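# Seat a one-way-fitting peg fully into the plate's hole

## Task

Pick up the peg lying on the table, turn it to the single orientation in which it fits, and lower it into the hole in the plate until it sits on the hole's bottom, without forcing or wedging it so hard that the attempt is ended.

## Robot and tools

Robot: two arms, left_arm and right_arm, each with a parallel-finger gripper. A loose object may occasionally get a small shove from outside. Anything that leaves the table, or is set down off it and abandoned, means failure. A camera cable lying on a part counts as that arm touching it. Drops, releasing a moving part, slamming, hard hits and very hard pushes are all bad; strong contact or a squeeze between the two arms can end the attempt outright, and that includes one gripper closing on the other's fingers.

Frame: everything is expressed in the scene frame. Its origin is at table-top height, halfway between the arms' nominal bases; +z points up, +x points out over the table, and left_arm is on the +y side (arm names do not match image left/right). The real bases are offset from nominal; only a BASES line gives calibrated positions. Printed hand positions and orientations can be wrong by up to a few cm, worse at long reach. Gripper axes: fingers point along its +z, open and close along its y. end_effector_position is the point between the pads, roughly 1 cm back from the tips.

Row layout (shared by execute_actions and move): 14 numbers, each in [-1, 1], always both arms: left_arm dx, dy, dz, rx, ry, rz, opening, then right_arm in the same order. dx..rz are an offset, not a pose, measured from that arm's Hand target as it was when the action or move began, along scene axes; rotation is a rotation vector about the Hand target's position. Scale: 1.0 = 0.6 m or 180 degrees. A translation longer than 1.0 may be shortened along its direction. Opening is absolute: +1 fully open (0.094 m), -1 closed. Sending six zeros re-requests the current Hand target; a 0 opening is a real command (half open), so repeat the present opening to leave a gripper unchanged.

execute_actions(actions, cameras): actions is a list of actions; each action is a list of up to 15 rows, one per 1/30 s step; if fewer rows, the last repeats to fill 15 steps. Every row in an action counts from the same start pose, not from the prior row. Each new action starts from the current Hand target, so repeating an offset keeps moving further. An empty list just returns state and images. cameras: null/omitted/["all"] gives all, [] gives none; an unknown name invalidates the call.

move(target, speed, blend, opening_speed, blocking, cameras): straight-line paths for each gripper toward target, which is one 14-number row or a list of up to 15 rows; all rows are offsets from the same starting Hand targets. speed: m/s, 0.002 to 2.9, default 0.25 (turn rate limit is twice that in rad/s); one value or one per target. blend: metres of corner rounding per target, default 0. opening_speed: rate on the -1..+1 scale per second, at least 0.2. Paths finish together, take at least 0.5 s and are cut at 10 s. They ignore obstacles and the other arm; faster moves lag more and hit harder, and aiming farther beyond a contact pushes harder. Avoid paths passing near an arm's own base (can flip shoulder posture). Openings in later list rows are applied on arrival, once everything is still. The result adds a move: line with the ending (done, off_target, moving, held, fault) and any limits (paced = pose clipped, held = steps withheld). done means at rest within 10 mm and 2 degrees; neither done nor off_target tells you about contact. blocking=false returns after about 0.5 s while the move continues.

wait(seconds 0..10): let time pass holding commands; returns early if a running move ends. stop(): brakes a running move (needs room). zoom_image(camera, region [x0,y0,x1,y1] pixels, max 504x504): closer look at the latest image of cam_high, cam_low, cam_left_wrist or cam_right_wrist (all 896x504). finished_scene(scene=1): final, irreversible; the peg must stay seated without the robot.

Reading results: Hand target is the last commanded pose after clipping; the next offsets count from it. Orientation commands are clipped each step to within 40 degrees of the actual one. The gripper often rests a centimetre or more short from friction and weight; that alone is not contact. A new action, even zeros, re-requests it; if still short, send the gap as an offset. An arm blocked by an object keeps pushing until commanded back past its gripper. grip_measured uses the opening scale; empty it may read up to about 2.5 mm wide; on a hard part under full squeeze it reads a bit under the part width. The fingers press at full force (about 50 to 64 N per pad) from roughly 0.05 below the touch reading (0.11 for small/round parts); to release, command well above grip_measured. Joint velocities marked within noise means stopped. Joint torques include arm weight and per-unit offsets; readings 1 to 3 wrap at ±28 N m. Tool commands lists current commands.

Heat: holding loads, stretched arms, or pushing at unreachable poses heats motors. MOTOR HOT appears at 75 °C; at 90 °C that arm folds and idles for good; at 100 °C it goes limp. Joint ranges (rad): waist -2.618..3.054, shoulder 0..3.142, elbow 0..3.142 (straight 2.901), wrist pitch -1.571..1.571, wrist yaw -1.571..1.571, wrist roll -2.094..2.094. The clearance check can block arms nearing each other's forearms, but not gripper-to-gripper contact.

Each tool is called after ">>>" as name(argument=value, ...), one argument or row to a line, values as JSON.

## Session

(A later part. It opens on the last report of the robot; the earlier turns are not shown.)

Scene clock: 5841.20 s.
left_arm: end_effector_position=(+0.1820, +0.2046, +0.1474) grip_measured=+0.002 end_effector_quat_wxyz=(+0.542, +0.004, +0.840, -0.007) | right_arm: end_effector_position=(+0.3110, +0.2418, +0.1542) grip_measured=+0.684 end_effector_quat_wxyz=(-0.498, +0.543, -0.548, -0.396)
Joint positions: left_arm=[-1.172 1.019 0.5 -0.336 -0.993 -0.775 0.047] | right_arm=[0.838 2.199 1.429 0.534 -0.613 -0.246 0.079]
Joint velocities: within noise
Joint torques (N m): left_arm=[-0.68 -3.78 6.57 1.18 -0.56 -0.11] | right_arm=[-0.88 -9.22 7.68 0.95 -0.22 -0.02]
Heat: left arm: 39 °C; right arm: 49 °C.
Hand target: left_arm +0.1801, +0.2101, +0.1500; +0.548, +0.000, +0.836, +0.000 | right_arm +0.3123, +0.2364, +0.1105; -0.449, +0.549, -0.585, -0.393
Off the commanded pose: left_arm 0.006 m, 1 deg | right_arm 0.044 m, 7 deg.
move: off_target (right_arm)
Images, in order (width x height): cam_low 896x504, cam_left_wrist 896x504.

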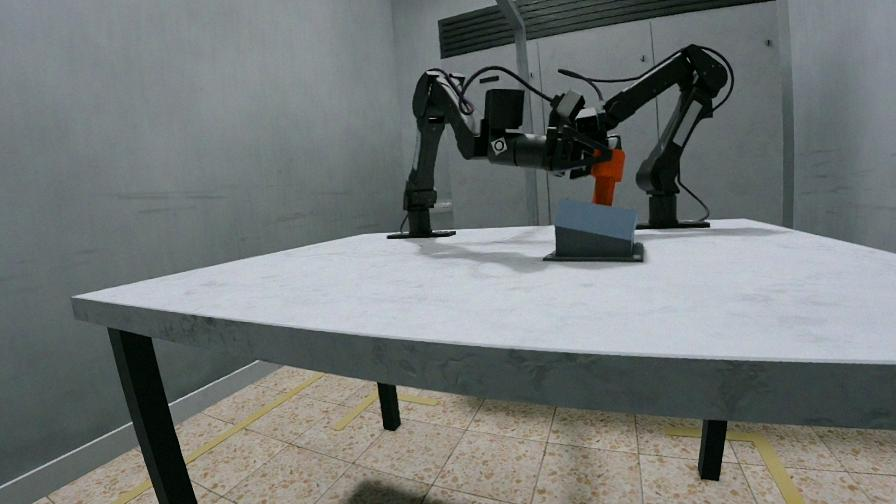

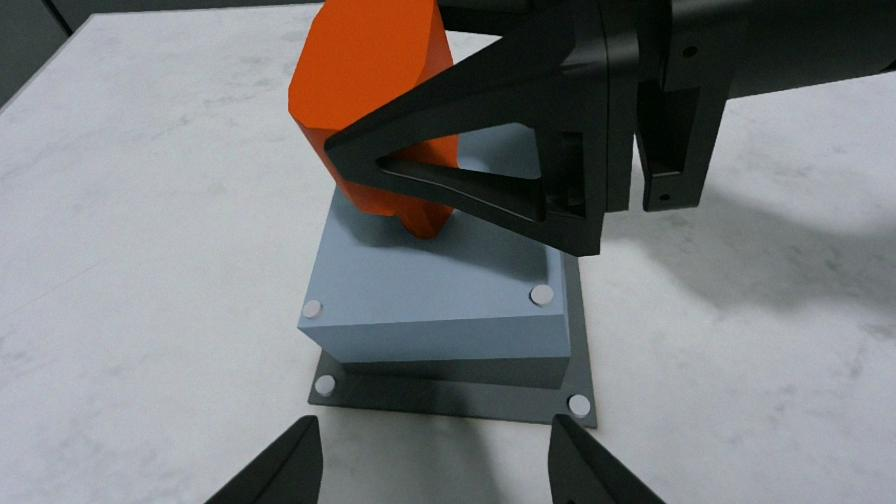

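>>> move(
  target=[
    [0,0,0,0,0,0,0.0,0.0063,0.0025,-0.0113,-0.0070,0.0160,-0.0024,0.45],
  ],
  speed=0.015,
  cameras=["cam_low","cam_left_wrist"],
)

Scene clock: 5993.23 s.
left_arm: end_effector_position=(+0.1820, +0.2046, +0.1474) grip_measured=+0.002 end_effector_quat_wxyz=(+0.542, +0.004, +0.840, -0.007) | right_arm: end_effector_position=(+0.3147, +0.2408, +0.1392) grip_measured=+0.684 end_effector_quat_wxyz=(-0.478, +0.540, -0.568, -0.396)
Joint positions: left_arm=[-1.172 1.019 0.5 -0.336 -0.993 -0.775 0.047] | right_arm=[0.833 2.221 1.444 0.493 -0.612 -0.235 0.079]
Joint velocities: within noise
Joint torques (N m): left_arm=[-0.7 -3.78 6.58 1.18 -0.57 -0.11] | right_arm=[-0.73 -9.36 9.66 0.87 -0.3 0.13]
Heat: left arm: 39 °C; right arm: 48 °C.
Hand target: left_arm +0.1801, +0.2101, +0.1500; +0.548, +0.000, +0.836, +0.000 | right_arm +0.3159, +0.2380, +0.1036; -0.430, +0.541, -0.602, -0.399
Off the commanded pose: left_arm 0.006 m, 1 deg | right_arm 0.036 m, 7 deg.
move: off_target (right_arm)
Images, in order (width x height): cam_low 896x504, cam_left_wrist 896x504.

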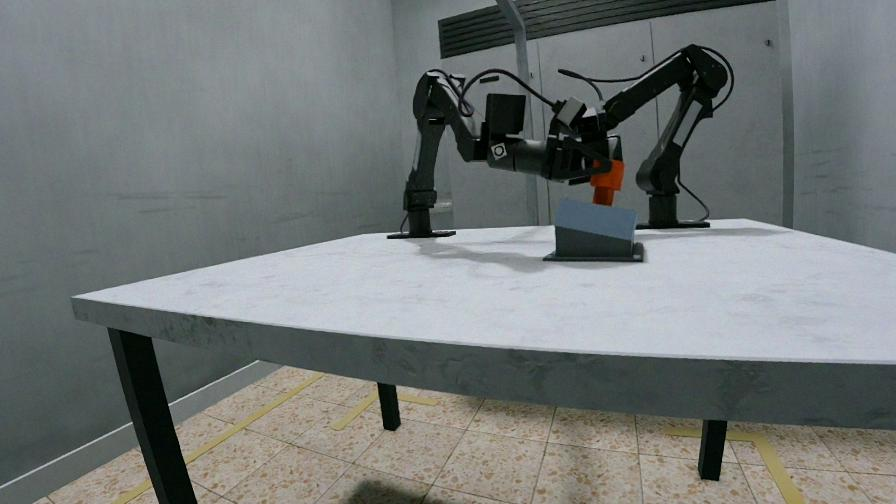

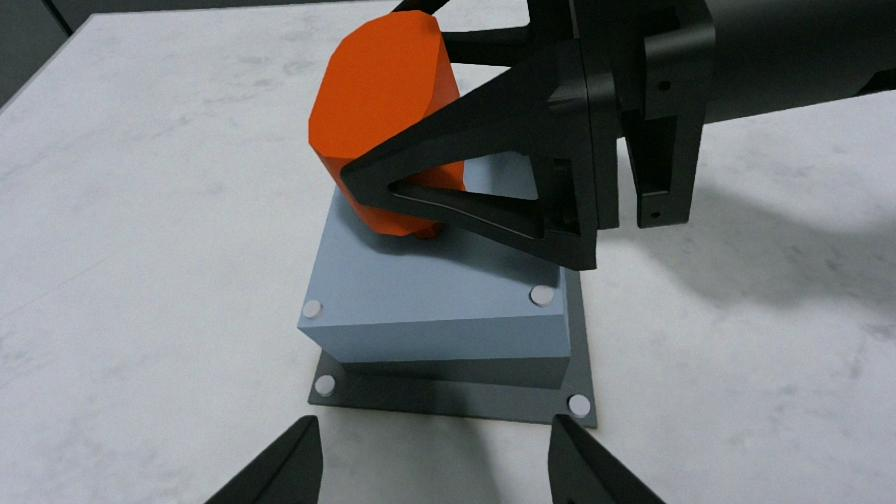

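>>> zoom_image(
  camera="cam_left_wrist",
  region=[300, 120, 390, 240],
)

>>> zoom_image(
  camera="cam_left_wrist",
  region=[420, 0, 490, 110],
)

>>> zoom_image(
  camera="cam_low",
  region=[575, 145, 645, 215],
)

Scaled by 4.200 from the camera's 896x504 image, which has a finer 1280x720 frame.

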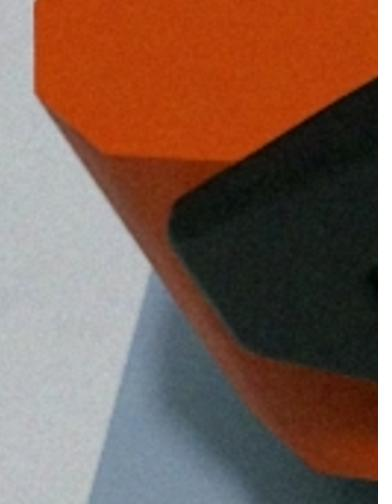

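Scaled by 4.582 from the camera's 896x504 image, which has a finer 1280x720 frame.

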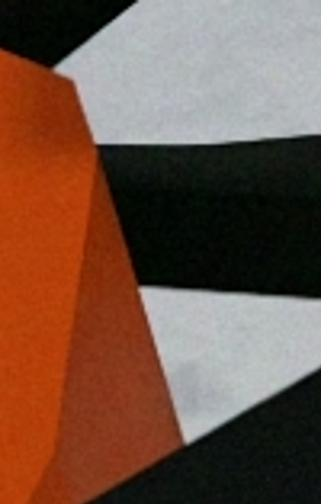

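Scaled by 7.200 from the camera's 896x504 image, which has a finer 1280x720 frame.

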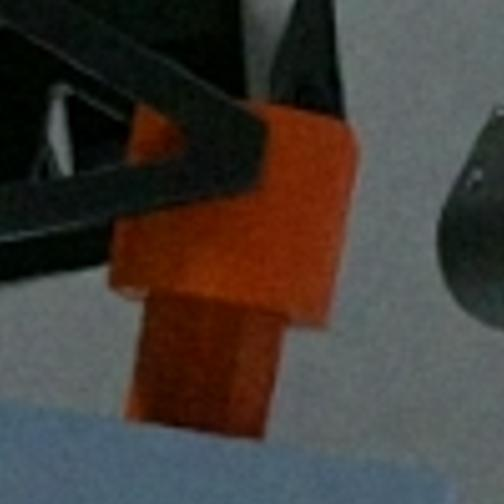

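>>> move(
  target=[
    [0,0,0,0,0,0,0.0,-0.0017,-0.0042,-0.0133,-0.0009,-0.0074,0.0017,0.45],
  ],
  speed=0.015,
  cameras=["cam_low","cam_left_wrist"],
)

Scene clock: 6150.37 s.
left_arm: end_effector_position=(+0.1820, +0.2046, +0.1474) grip_measured=+0.002 end_effector_quat_wxyz=(+0.542, +0.004, +0.840, -0.007) | right_arm: end_effector_position=(+0.3147, +0.2408, +0.1392) grip_measured=+0.684 end_effector_quat_wxyz=(-0.479, +0.541, -0.567, -0.395)
Joint positions: left_arm=[-1.172 1.019 0.5 -0.336 -0.993 -0.775 0.047] | right_arm=[0.833 2.221 1.444 0.493 -0.612 -0.239 0.079]
Joint velocities: within noise
Joint torques (N m): left_arm=[-0.69 -3.79 6.58 1.18 -0.57 -0.11] | right_arm=[-0.87 -8.79 7.64 1.14 -0.31 -0.08]
Heat: left arm: 39 °C; right arm: 51 °C.
Hand target: left_arm +0.1801, +0.2101, +0.1500; +0.548, +0.000, +0.836, +0.000 | right_arm +0.3149, +0.2355, +0.0956; -0.435, +0.548, -0.596, -0.393
Off the commanded pose: left_arm 0.006 m, 1 deg | right_arm 0.044 m, 6 deg.
move: off_target (right_arm)
Images, in order (width x height): cam_low 896x504, cam_left_wrist 896x504.

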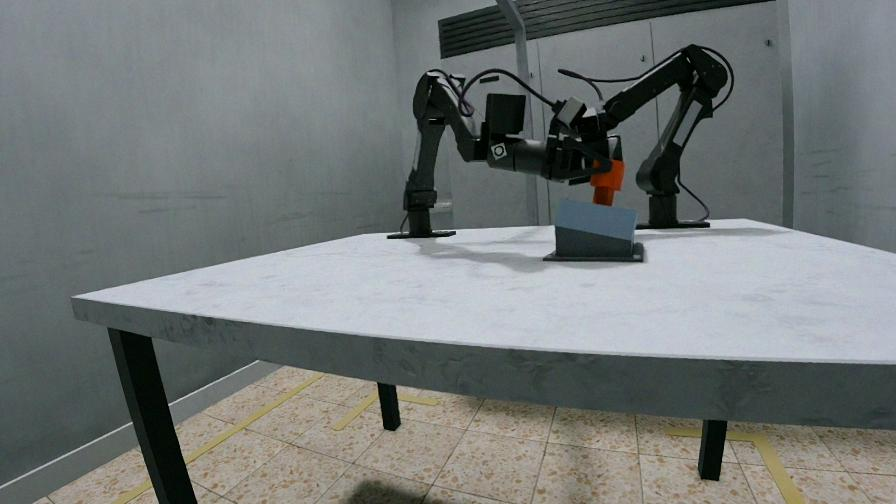

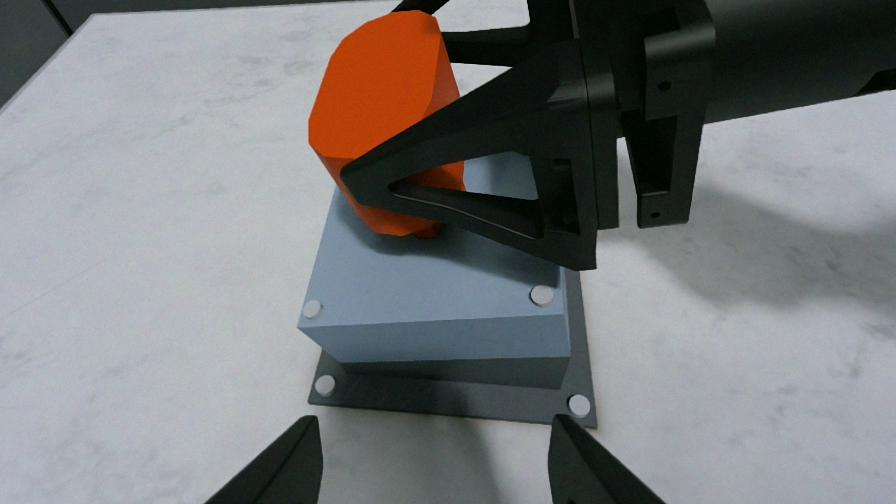

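>>> move(
  target=[
    [0,0,0,0,0,0,0.0,-0.0010,-0.0043,-0.0237,-0.0026,0.0018,0.0002,0.45],
  ],
  speed=0.02,
  cameras=["cam_low","cam_left_wrist"],
)

Scene clock: 6171.90 s.
left_arm: end_effector_position=(+0.1820, +0.2046, +0.1474) grip_measured=+0.002 end_effector_quat_wxyz=(+0.542, +0.004, +0.840, -0.007) | right_arm: end_effector_position=(+0.3144, +0.2405, +0.1387) grip_measured=+0.684 end_effector_quat_wxyz=(-0.484, +0.542, -0.559, -0.399)
Joint positions: left_arm=[-1.172 1.019 0.5 -0.336 -0.993 -0.775 0.047] | right_arm=[0.83 2.228 1.437 0.524 -0.625 -0.239 0.079]
Joint velocities: within noise
Joint torques (N m): left_arm=[-0.69 -3.81 6.57 1.18 -0.56 -0.11] | right_arm=[-0.87 -7.99 6.17 1.08 -0.18 -0.11]
Heat: left arm: 39 °C; right arm: 50 °C.
Hand target: left_arm +0.1801, +0.2101, +0.1500; +0.548, +0.000, +0.836, +0.000 | right_arm +0.3144, +0.2329, +0.0815; -0.431, +0.549, -0.599, -0.392
Off the commanded pose: left_arm 0.006 m, 1 deg | right_arm 0.058 m, 8 deg.
move: off_target (right_arm)
Images, in order (width x height): cam_low 896x504, cam_left_wrist 896x504.

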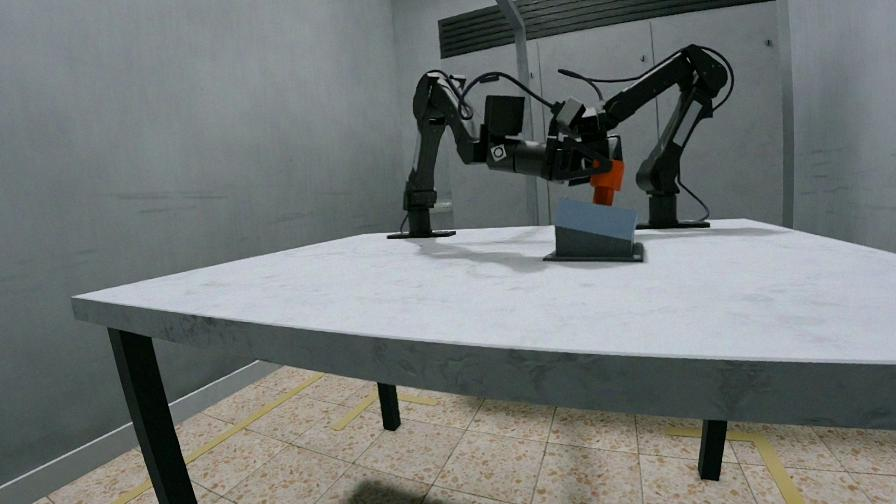

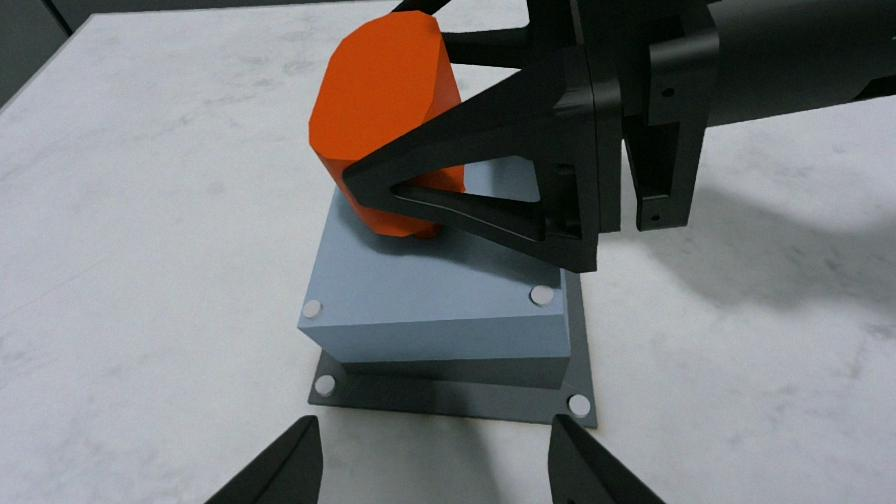

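>>> move(
  target=[
    [0,0,0,0,0,0,0.0,0,0,0,-0.0003,0.0017,0.0061,0.45],
    [0,0,0,0,0,0,0.0,0,0,0,0.0003,-0.0017,-0.0061,0.45],
    [0,0,0,0,0,0,0.0,0,0,0,0.0015,0.0123,-0.0029,0.45],
    [0,0,0,0,0,0,0.0,0,0,0,-0.0015,-0.0123,0.0029,0.45],
    [0,0,0,0,0,0,0.0,0,0,0,0,0,0,0.45],
  ],
  speed=0.03,
  cameras=["cam_low","cam_left_wrist"],
)

>>> zoom_image(
  camera="cam_low",
  region=[575, 145, 645, 215],
)

>>> zoom_image(
  camera="cam_left_wrist",
  region=[290, 0, 490, 250],
)

Scene clock: 6307.93 s.
left_arm: end_effector_position=(+0.1820, +0.2046, +0.1474) grip_measured=+0.002 end_effector_quat_wxyz=(+0.542, +0.004, +0.840, -0.007) | right_arm: end_effector_position=(+0.3144, +0.2400, +0.1360) grip_measured=+0.684 end_effector_quat_wxyz=(-0.487, +0.543, -0.556, -0.398)
Joint positions: left_arm=[-1.172 1.019 0.5 -0.336 -0.993 -0.775 0.047] | right_arm=[0.829 2.234 1.428 0.544 -0.626 -0.243 0.079]
Joint velocities: within noise
Joint torques (N m): left_arm=[-0.68 -3.78 6.57 1.18 -0.56 -0.11] | right_arm=[-0.8 -8.44 6.79 0.91 -0.16 -0.07]
Heat: left arm: 39 °C; right arm: 45 °C.
Hand target: left_arm +0.1801, +0.2101, +0.1500; +0.548, +0.000, +0.836, +0.000 | right_arm +0.3143, +0.2329, +0.0816; -0.431, +0.549, -0.599, -0.392
Off the commanded pose: left_arm 0.006 m, 1 deg | right_arm 0.055 m, 8 deg.
move: off_target (right_arm)
Images, in order (width x height): cam_low 896x504, cam_left_wrist 896x504.

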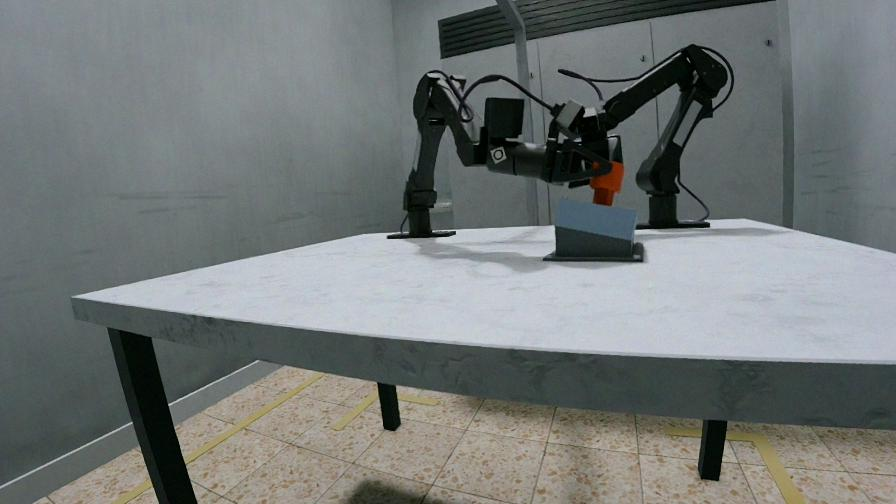

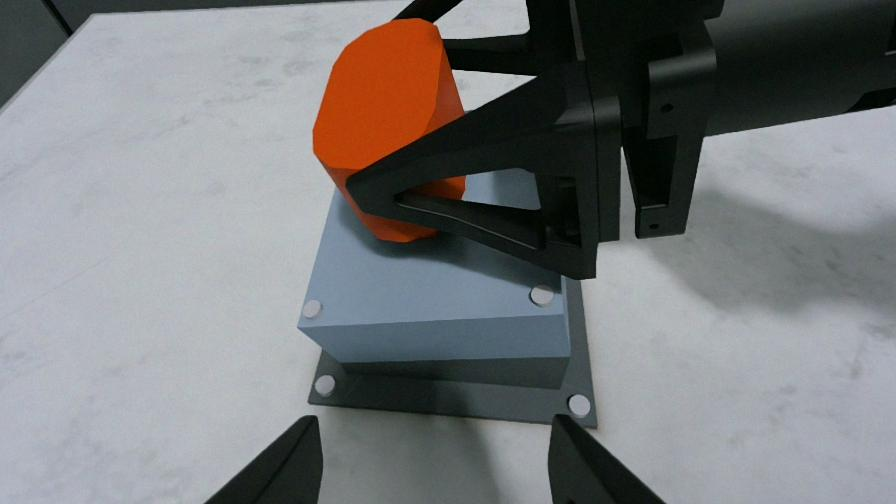

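Scaled by 7.200 from the camera's 896x504 image, which has a finer 1280x720 frame.

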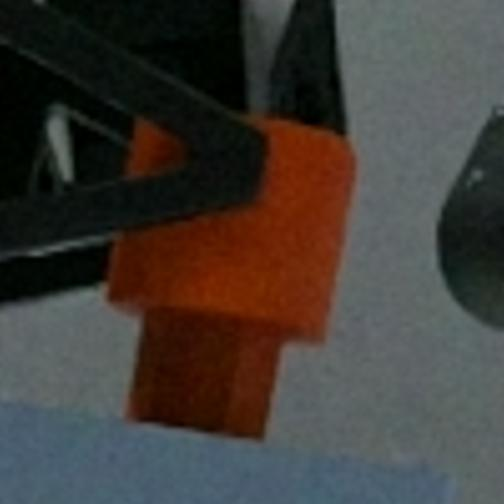

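Scaled by 2.016 from the camera's 896x504 image, which has a finer 1280x720 frame.

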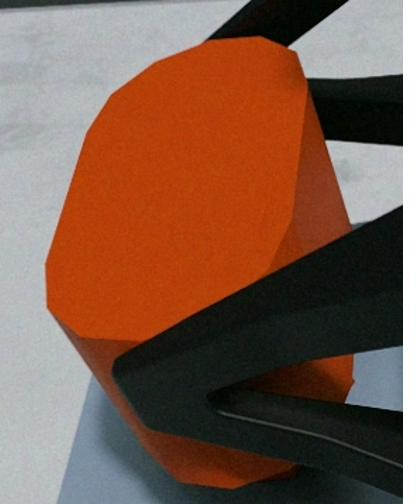

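>>> move(
  target=[
    [0,0,0,0,0,0,0.0,0.0002,-0.0011,-0.0040,-0.0003,0.0017,0.0061,0.45],
    [0,0,0,0,0,0,0.0,0.0002,-0.0011,-0.0040,0.0003,-0.0017,-0.0061,0.45],
    [0,0,0,0,0,0,0.0,0.0002,-0.0011,-0.0040,0.0015,0.0123,-0.0029,0.45],
    [0,0,0,0,0,0,0.0,0.0004,-0.0022,-0.0080,-0.0015,-0.0123,0.0029,0.45],
    [0,0,0,0,0,0,0.0,0.0004,-0.0022,-0.0080,0.0079,-0.0053,-0.0007,0.45],
    [0,0,0,0,0,0,0.0,0.0004,-0.0022,-0.0080,0,0,0,0.45],
  ],
  speed=0.03,
  cameras=["cam_low","cam_left_wrist"],
)

>>> zoom_image(
  camera="cam_low",
  region=[575, 145, 645, 215],
)

>>> zoom_image(
  camera="cam_left_wrist",
  region=[290, 0, 490, 250],
)

Scene clock: 6335.87 s.
left_arm: end_effector_position=(+0.1820, +0.2046, +0.1474) grip_measured=+0.002 end_effector_quat_wxyz=(+0.542, +0.004, +0.840, -0.007) | right_arm: end_effector_position=(+0.3143, +0.2395, +0.1322) grip_measured=+0.684 end_effector_quat_wxyz=(-0.492, +0.541, -0.552, -0.401)
Joint positions: left_arm=[-1.172 1.019 0.5 -0.336 -0.993 -0.775 0.047] | right_arm=[0.828 2.246 1.414 0.587 -0.63 -0.238 0.079]
Joint velocities: within noise
Joint torques (N m): left_arm=[-0.69 -3.77 6.58 1.18 -0.56 -0.11] | right_arm=[-0.87 -8.8 7.05 0.67 -0.13 -0.12]
Heat: left arm: 39 °C; right arm: 45 °C.
Hand target: left_arm +0.1801, +0.2101, +0.1500; +0.548, +0.000, +0.836, +0.000 | right_arm +0.3146, +0.2315, +0.0768; -0.431, +0.549, -0.599, -0.392
Off the commanded pose: left_arm 0.006 m, 1 deg | right_arm 0.056 m, 9 deg.
move: off_target (right_arm)
Images, in order (width x height): cam_low 896x504, cam_left_wrist 896x504.

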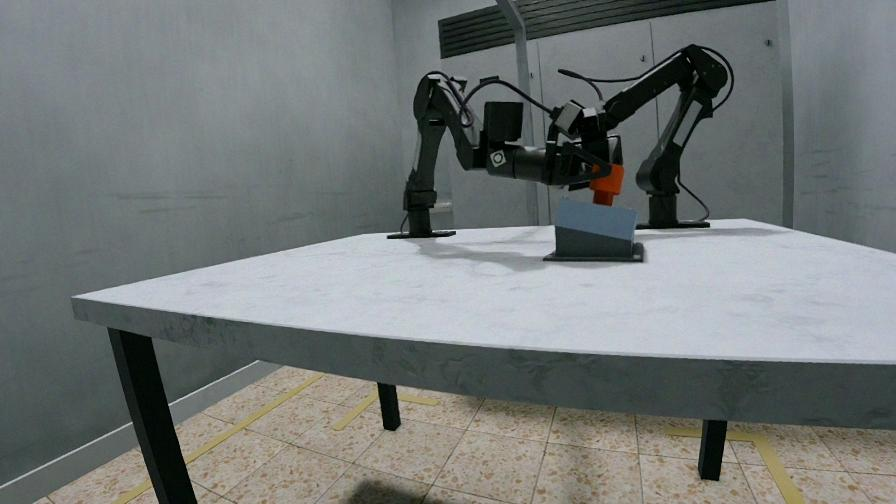

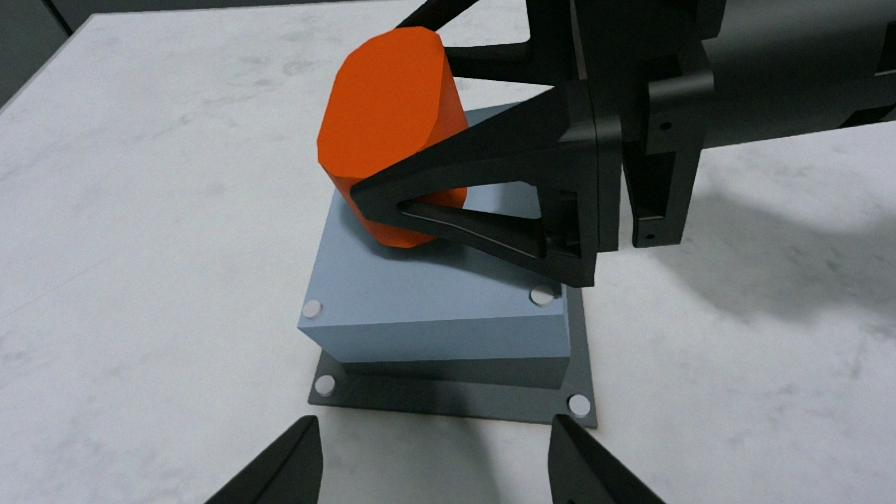

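Scaled by 7.200 from the camera's 896x504 image, which has a finer 1280x720 frame.

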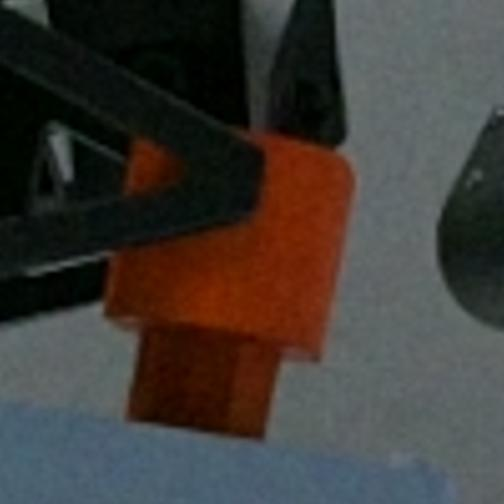

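Scaled by 2.016 from the camera's 896x504 image, which has a finer 1280x720 frame.

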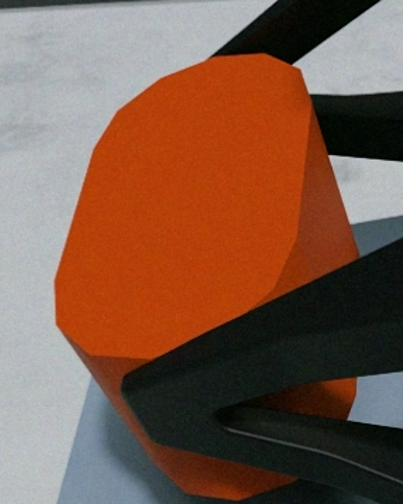

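>>> move(
  target=[
    [0,0,0,0,0,0,0.0,0.0062,0.0133,0.1223,0.0492,-0.0381,-0.0003,0.45],
  ],
  speed=0.12,
  cameras=["cam_low","cam_left_wrist"],
)

>>> zoom_image(
  camera="cam_low",
  region=[575, 145, 645, 215],
)

Scene clock: 6433.17 s.
left_arm: end_effector_position=(+0.1820, +0.2046, +0.1474) grip_measured=+0.002 end_effector_quat_wxyz=(+0.542, +0.004, +0.840, -0.007) | right_arm: end_effector_position=(+0.3145, +0.2398, +0.1338) grip_measured=+0.684 end_effector_quat_wxyz=(-0.494, +0.540, -0.550, -0.402)
Joint positions: left_arm=[-1.172 1.019 0.5 -0.336 -0.993 -0.775 0.047] | right_arm=[0.828 2.246 1.414 0.594 -0.63 -0.235 0.079]
Joint velocities: within noise
Joint torques (N m): left_arm=[-0.68 -3.77 6.58 1.18 -0.56 -0.11] | right_arm=[-0.51 -14.6 9.1 1.84 -0.14 0.06]
Heat: left arm: 39 °C; right arm: 47 °C.
Hand target: left_arm +0.1801, +0.2101, +0.1500; +0.548, +0.000, +0.836, +0.000 | right_arm +0.3184, +0.2395, +0.1503; -0.508, +0.536, -0.540, -0.404
Off the commanded pose: left_arm 0.006 m, 1 deg | right_arm 0.017 m, 2 deg.
move: off_target (right_arm)
Images, in order (width x height): cam_low 896x504, cam_left_wrist 896x504.

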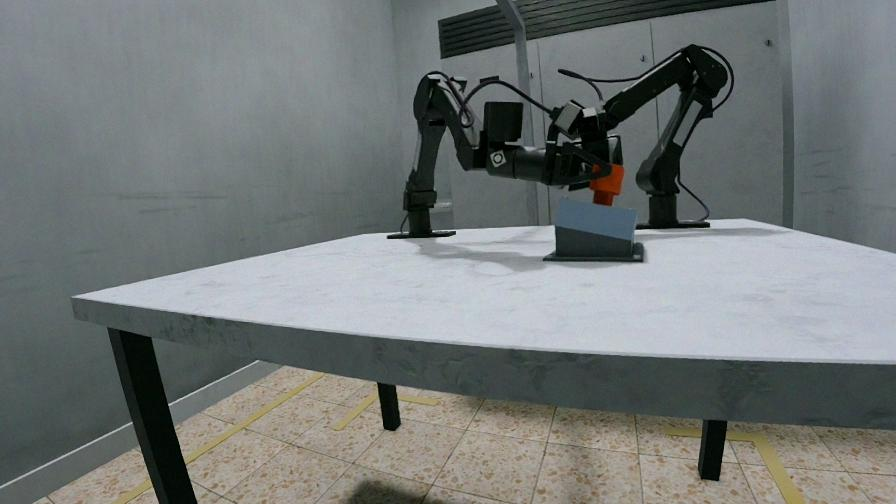

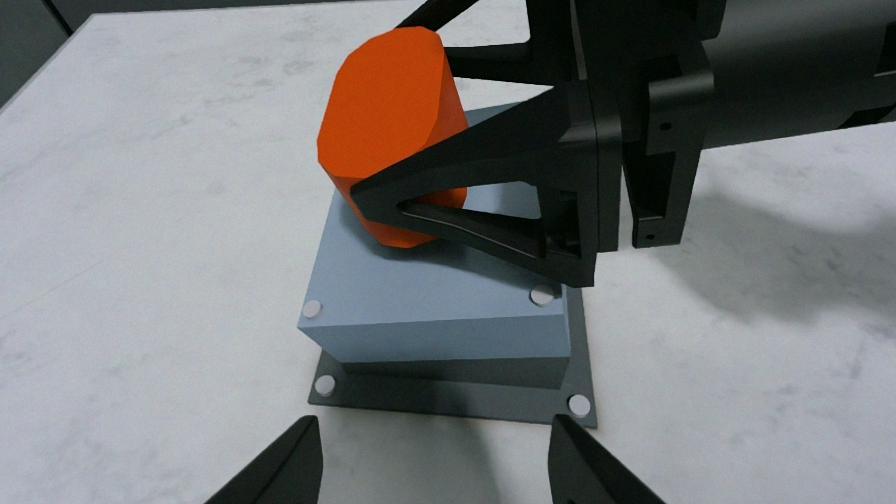

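Scaled by 7.200 from the camera's 896x504 image, which has a finer 1280x720 frame.

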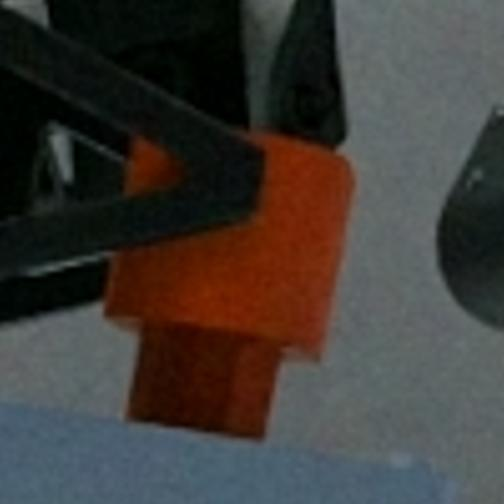

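>>> move(
  target=[
    [0,0,0,0,0,0,0.0,0,0,0,0,0,0,1.0],
  ],
  opening_speed=0.5,
  cameras=["cam_low","cam_left_wrist","cam_right_wrist"],
)

>>> zoom_image(
  camera="cam_low",
  region=[575, 145, 645, 215],
)

Scene clock: 6446.97 s.
left_arm: end_effector_position=(+0.1820, +0.2046, +0.1474) grip_measured=+0.002 end_effector_quat_wxyz=(+0.542, +0.004, +0.840, -0.007) | right_arm: end_effector_position=(+0.3144, +0.2398, +0.1339) grip_measured=+0.997 end_effector_quat_wxyz=(-0.494, +0.540, -0.550, -0.402)
Joint positions: left_arm=[-1.172 1.019 0.5 -0.336 -0.993 -0.775 0.047] | right_arm=[0.828 2.246 1.414 0.595 -0.631 -0.234 0.094]
Joint velocities: within noise
Joint torques (N m): left_arm=[-0.7 -3.77 6.58 1.19 -0.57 -0.11] | right_arm=[-0.5 -14.61 9.1 1.84 -0.13 0.06]
Heat: left arm: 39 °C; right arm: 52 °C.
Hand target: left_arm +0.1801, +0.2101, +0.1500; +0.548, +0.000, +0.836, +0.000 | right_arm +0.3183, +0.2395, +0.1503; -0.507, +0.536, -0.540, -0.404
Off the commanded pose: left_arm 0.006 m, 1 deg | right_arm 0.017 m, 2 deg.
move: off_target (right_arm)
Images, in order (width x height): cam_low 896x504, cam_left_wrist 896x504, cam_right_wrist 896x504.

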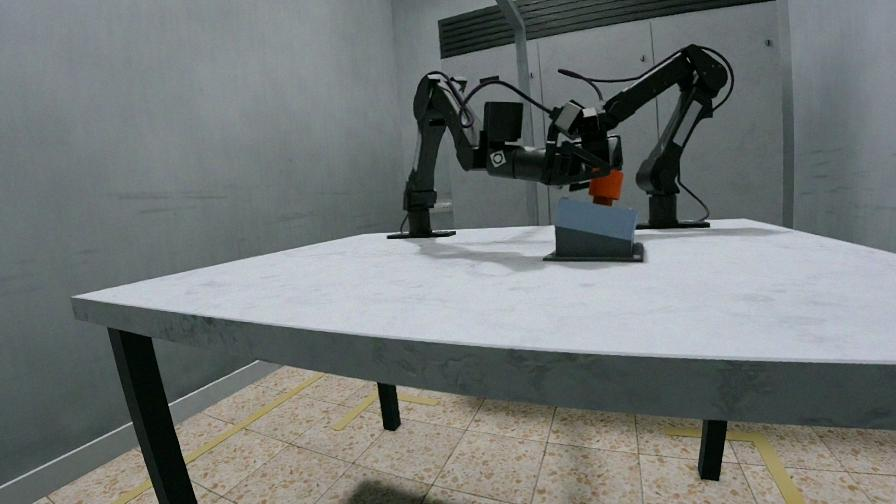

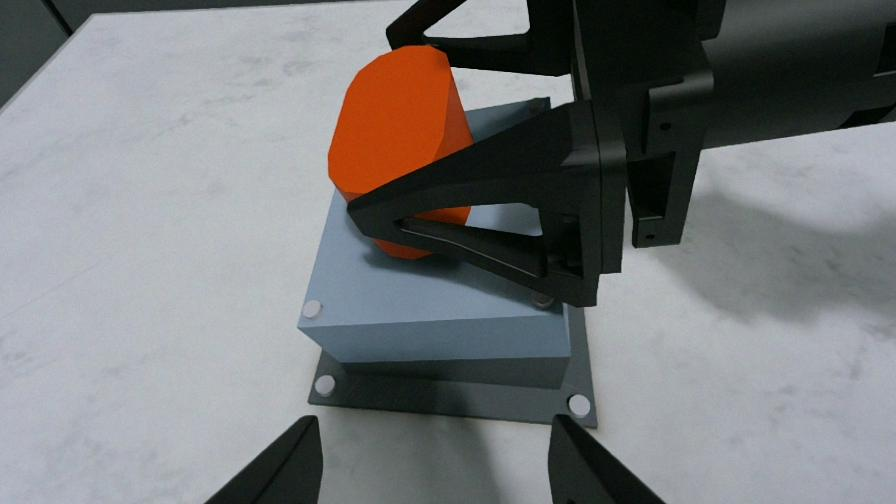

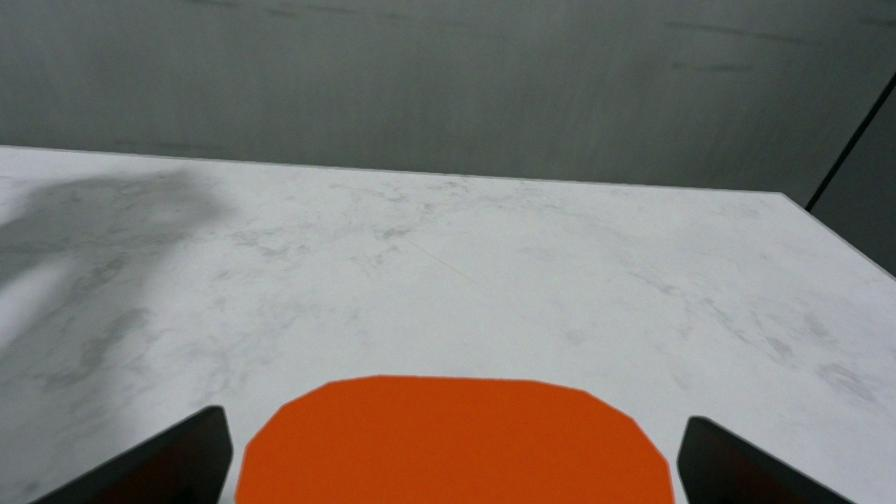

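Scaled by 7.200 from the camera's 896x504 image, which has a finer 1280x720 frame.

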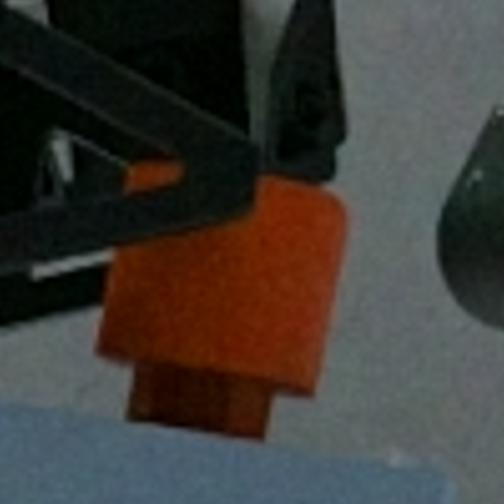

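>>> move(
  target=[
    [0,0,0,0,0,0,0.0,-0.0035,-0.0042,0.0717,0.0193,-0.0130,-0.0016,1.0],
    [0,0,0,0,0,0,0.0,-0.0142,-0.1238,0.1055,0.0193,-0.0130,-0.0016,1.0],
    [0,0,0,0,0,0,0.0,-0.0142,-0.1238,0.1722,0.0193,-0.0130,-0.0016,1.0],
  ],
  speed=[0.1,0.08,0.12],
  cameras=["cam_high","cam_low","cam_left_wrist","cam_right_wrist"],
)

>>> zoom_image(
  camera="cam_low",
  region=[575, 145, 645, 215],
)

Scene clock: 6509.67 s.
left_arm: end_effector_position=(+0.1820, +0.2046, +0.1474) grip_measured=+0.002 end_effector_quat_wxyz=(+0.542, +0.004, +0.840, -0.007) | right_arm: end_effector_position=(+0.3120, +0.1674, +0.2297) grip_measured=+0.997 end_effector_quat_wxyz=(+0.521, -0.524, +0.536, +0.408)
Joint positions: left_arm=[-1.172 1.019 0.5 -0.336 -0.993 -0.775 0.047] | right_arm=[0.714 1.911 1.246 0.497 -0.73 -0.222 0.094]
Joint velocities: within noise
Joint torques (N m): left_arm=[-0.68 -3.75 6.57 1.18 -0.57 -0.11] | right_arm=[-0.24 -13.93 10.47 1.52 -0.2 -0.08]
Heat: left arm: 39 °C; right arm: 60 °C.
Hand target: left_arm +0.1801, +0.2101, +0.1500; +0.548, +0.000, +0.836, +0.000 | right_arm +0.3098, +0.1653, +0.2535; +0.535, -0.527, +0.519, +0.408
Off the commanded pose: left_arm 0.006 m, 1 deg | right_arm 0.024 m, 3 deg.
move: off_target (right_arm)

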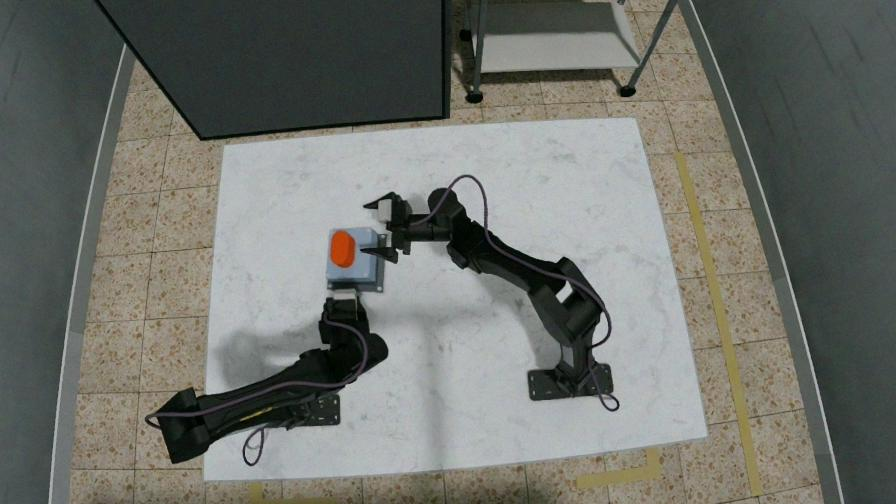

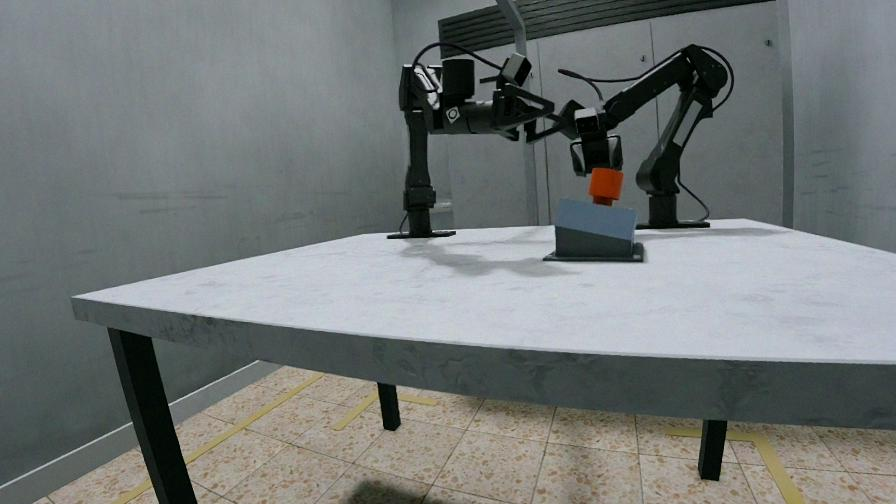

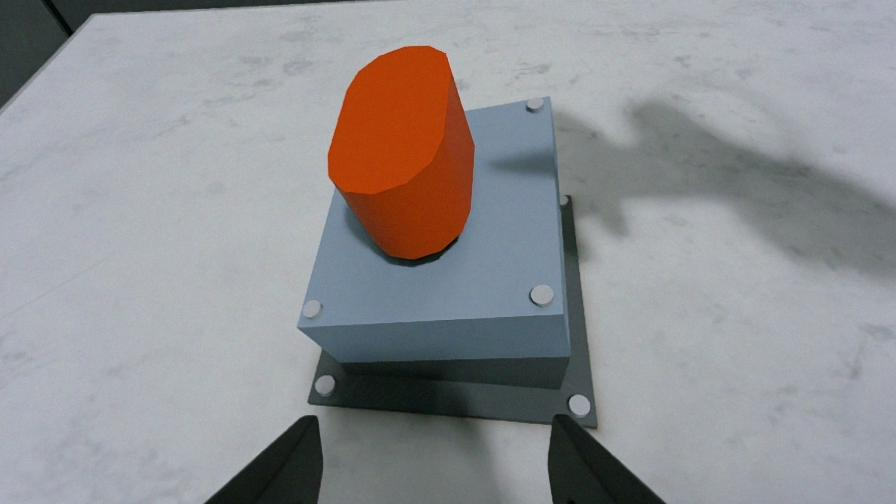

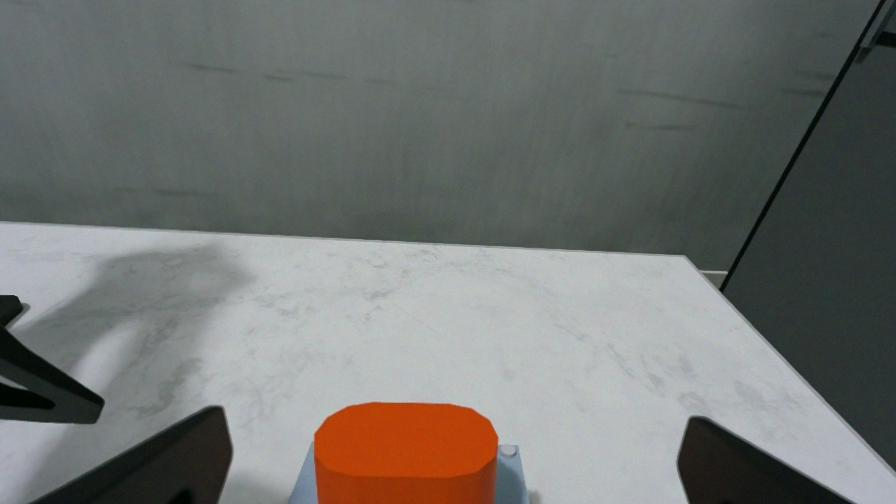

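Scaled by 7.200 from the camera's 896x504 image, which has a finer 1280x720 frame.

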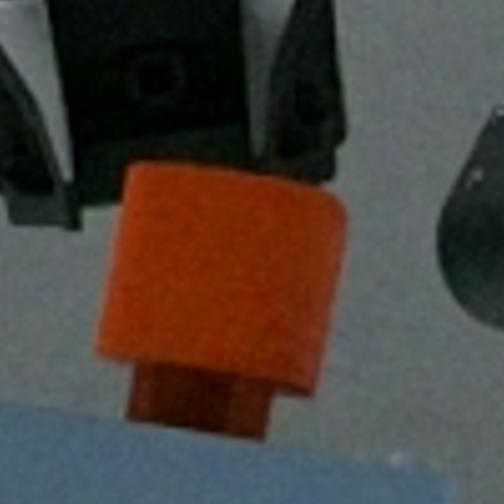

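>>> move(
  target=[
    [0,0,0,0,0,0,0.0,0.0070,0.1328,-0.0642,-0.0229,0.0094,0.0014,-0.85],
  ],
  speed=0.1,
  opening_speed=1.2,
  cameras=["cam_high","cam_low","cam_left_wrist","cam_right_wrist"],
)

>>> zoom_image(
  camera="cam_low",
  region=[560, 130, 650, 220],
)

Scene clock: 6546.57 s.
left_arm: end_effector_position=(+0.1820, +0.2046, +0.1474) grip_measured=+0.002 end_effector_quat_wxyz=(+0.542, +0.004, +0.840, -0.007) | right_arm: end_effector_position=(+0.3098, +0.2391, +0.2256) grip_measured=-0.847 end_effector_quat_wxyz=(+0.513, -0.538, +0.535, +0.402)
Joint positions: left_arm=[-1.172 1.019 0.5 -0.336 -0.993 -0.775 0.047] | right_arm=[0.834 2.086 1.512 0.386 -0.624 -0.234 0.007]
Joint velocities: within noise
Joint torques (N m): left_arm=[-0.69 -3.79 6.57 1.18 -0.56 -0.11] | right_arm=[0.24 -9.66 11.37 1.58 0.01 -0.1]
Heat: left arm: 39 °C; right arm: 66 °C.
Hand target: left_arm +0.1801, +0.2101, +0.1500; +0.548, +0.000, +0.836, +0.000 | right_arm +0.3141, +0.2449, +0.2149; +0.507, -0.541, +0.540, +0.397
Off the commanded pose: left_arm 0.006 m, 1 deg | right_arm 0.013 m, 1 deg.
move: off_target (right_arm)

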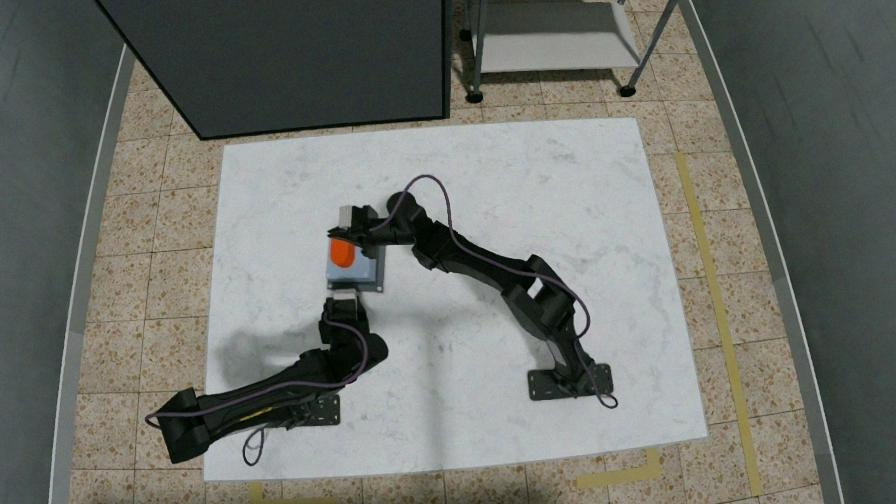

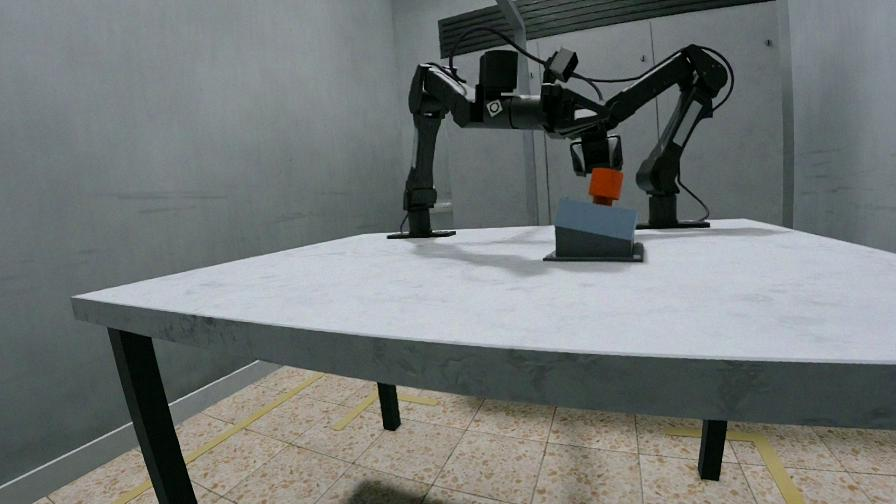

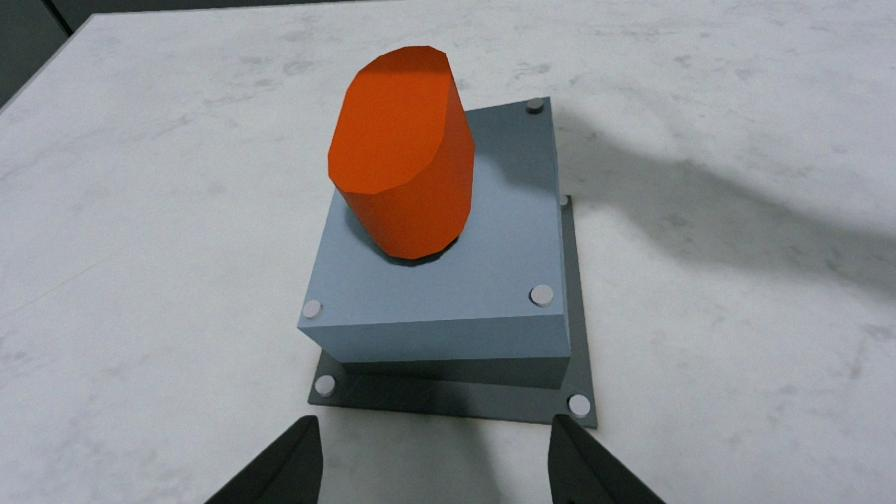

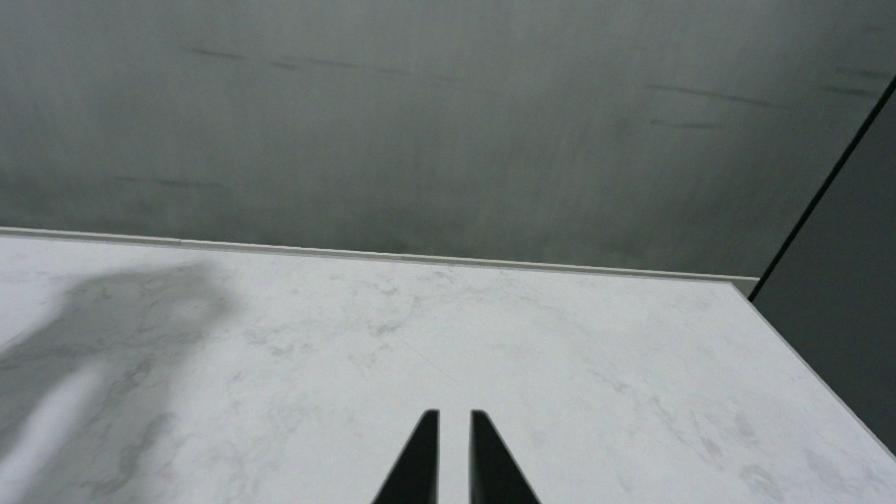

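Scaled by 5.600 from the camera's 896x504 image, which has a finer 1280x720 frame.

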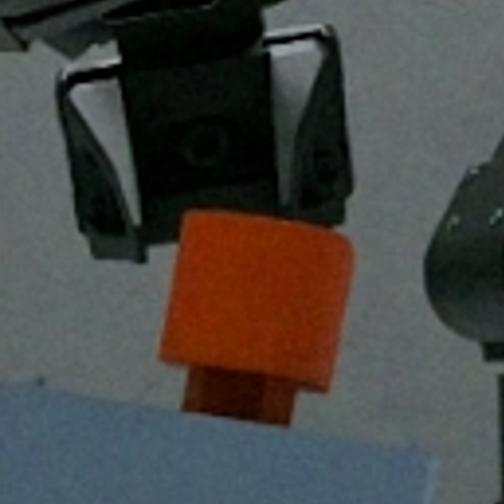

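>>> zoom_image(
  camera="cam_high",
  region=[300, 190, 420, 310],
)

Scaled by 4.200 from the camera's 896x504 image, which has a finer 1280x720 frame.

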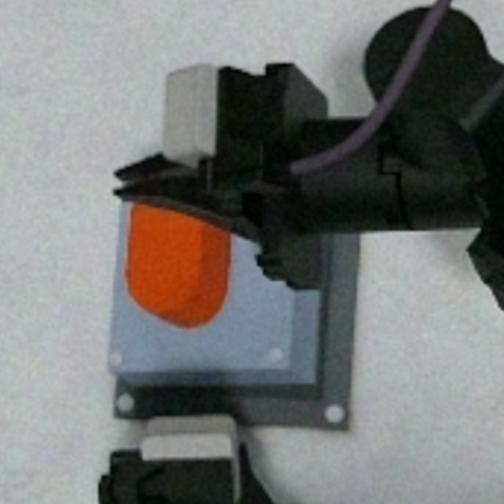

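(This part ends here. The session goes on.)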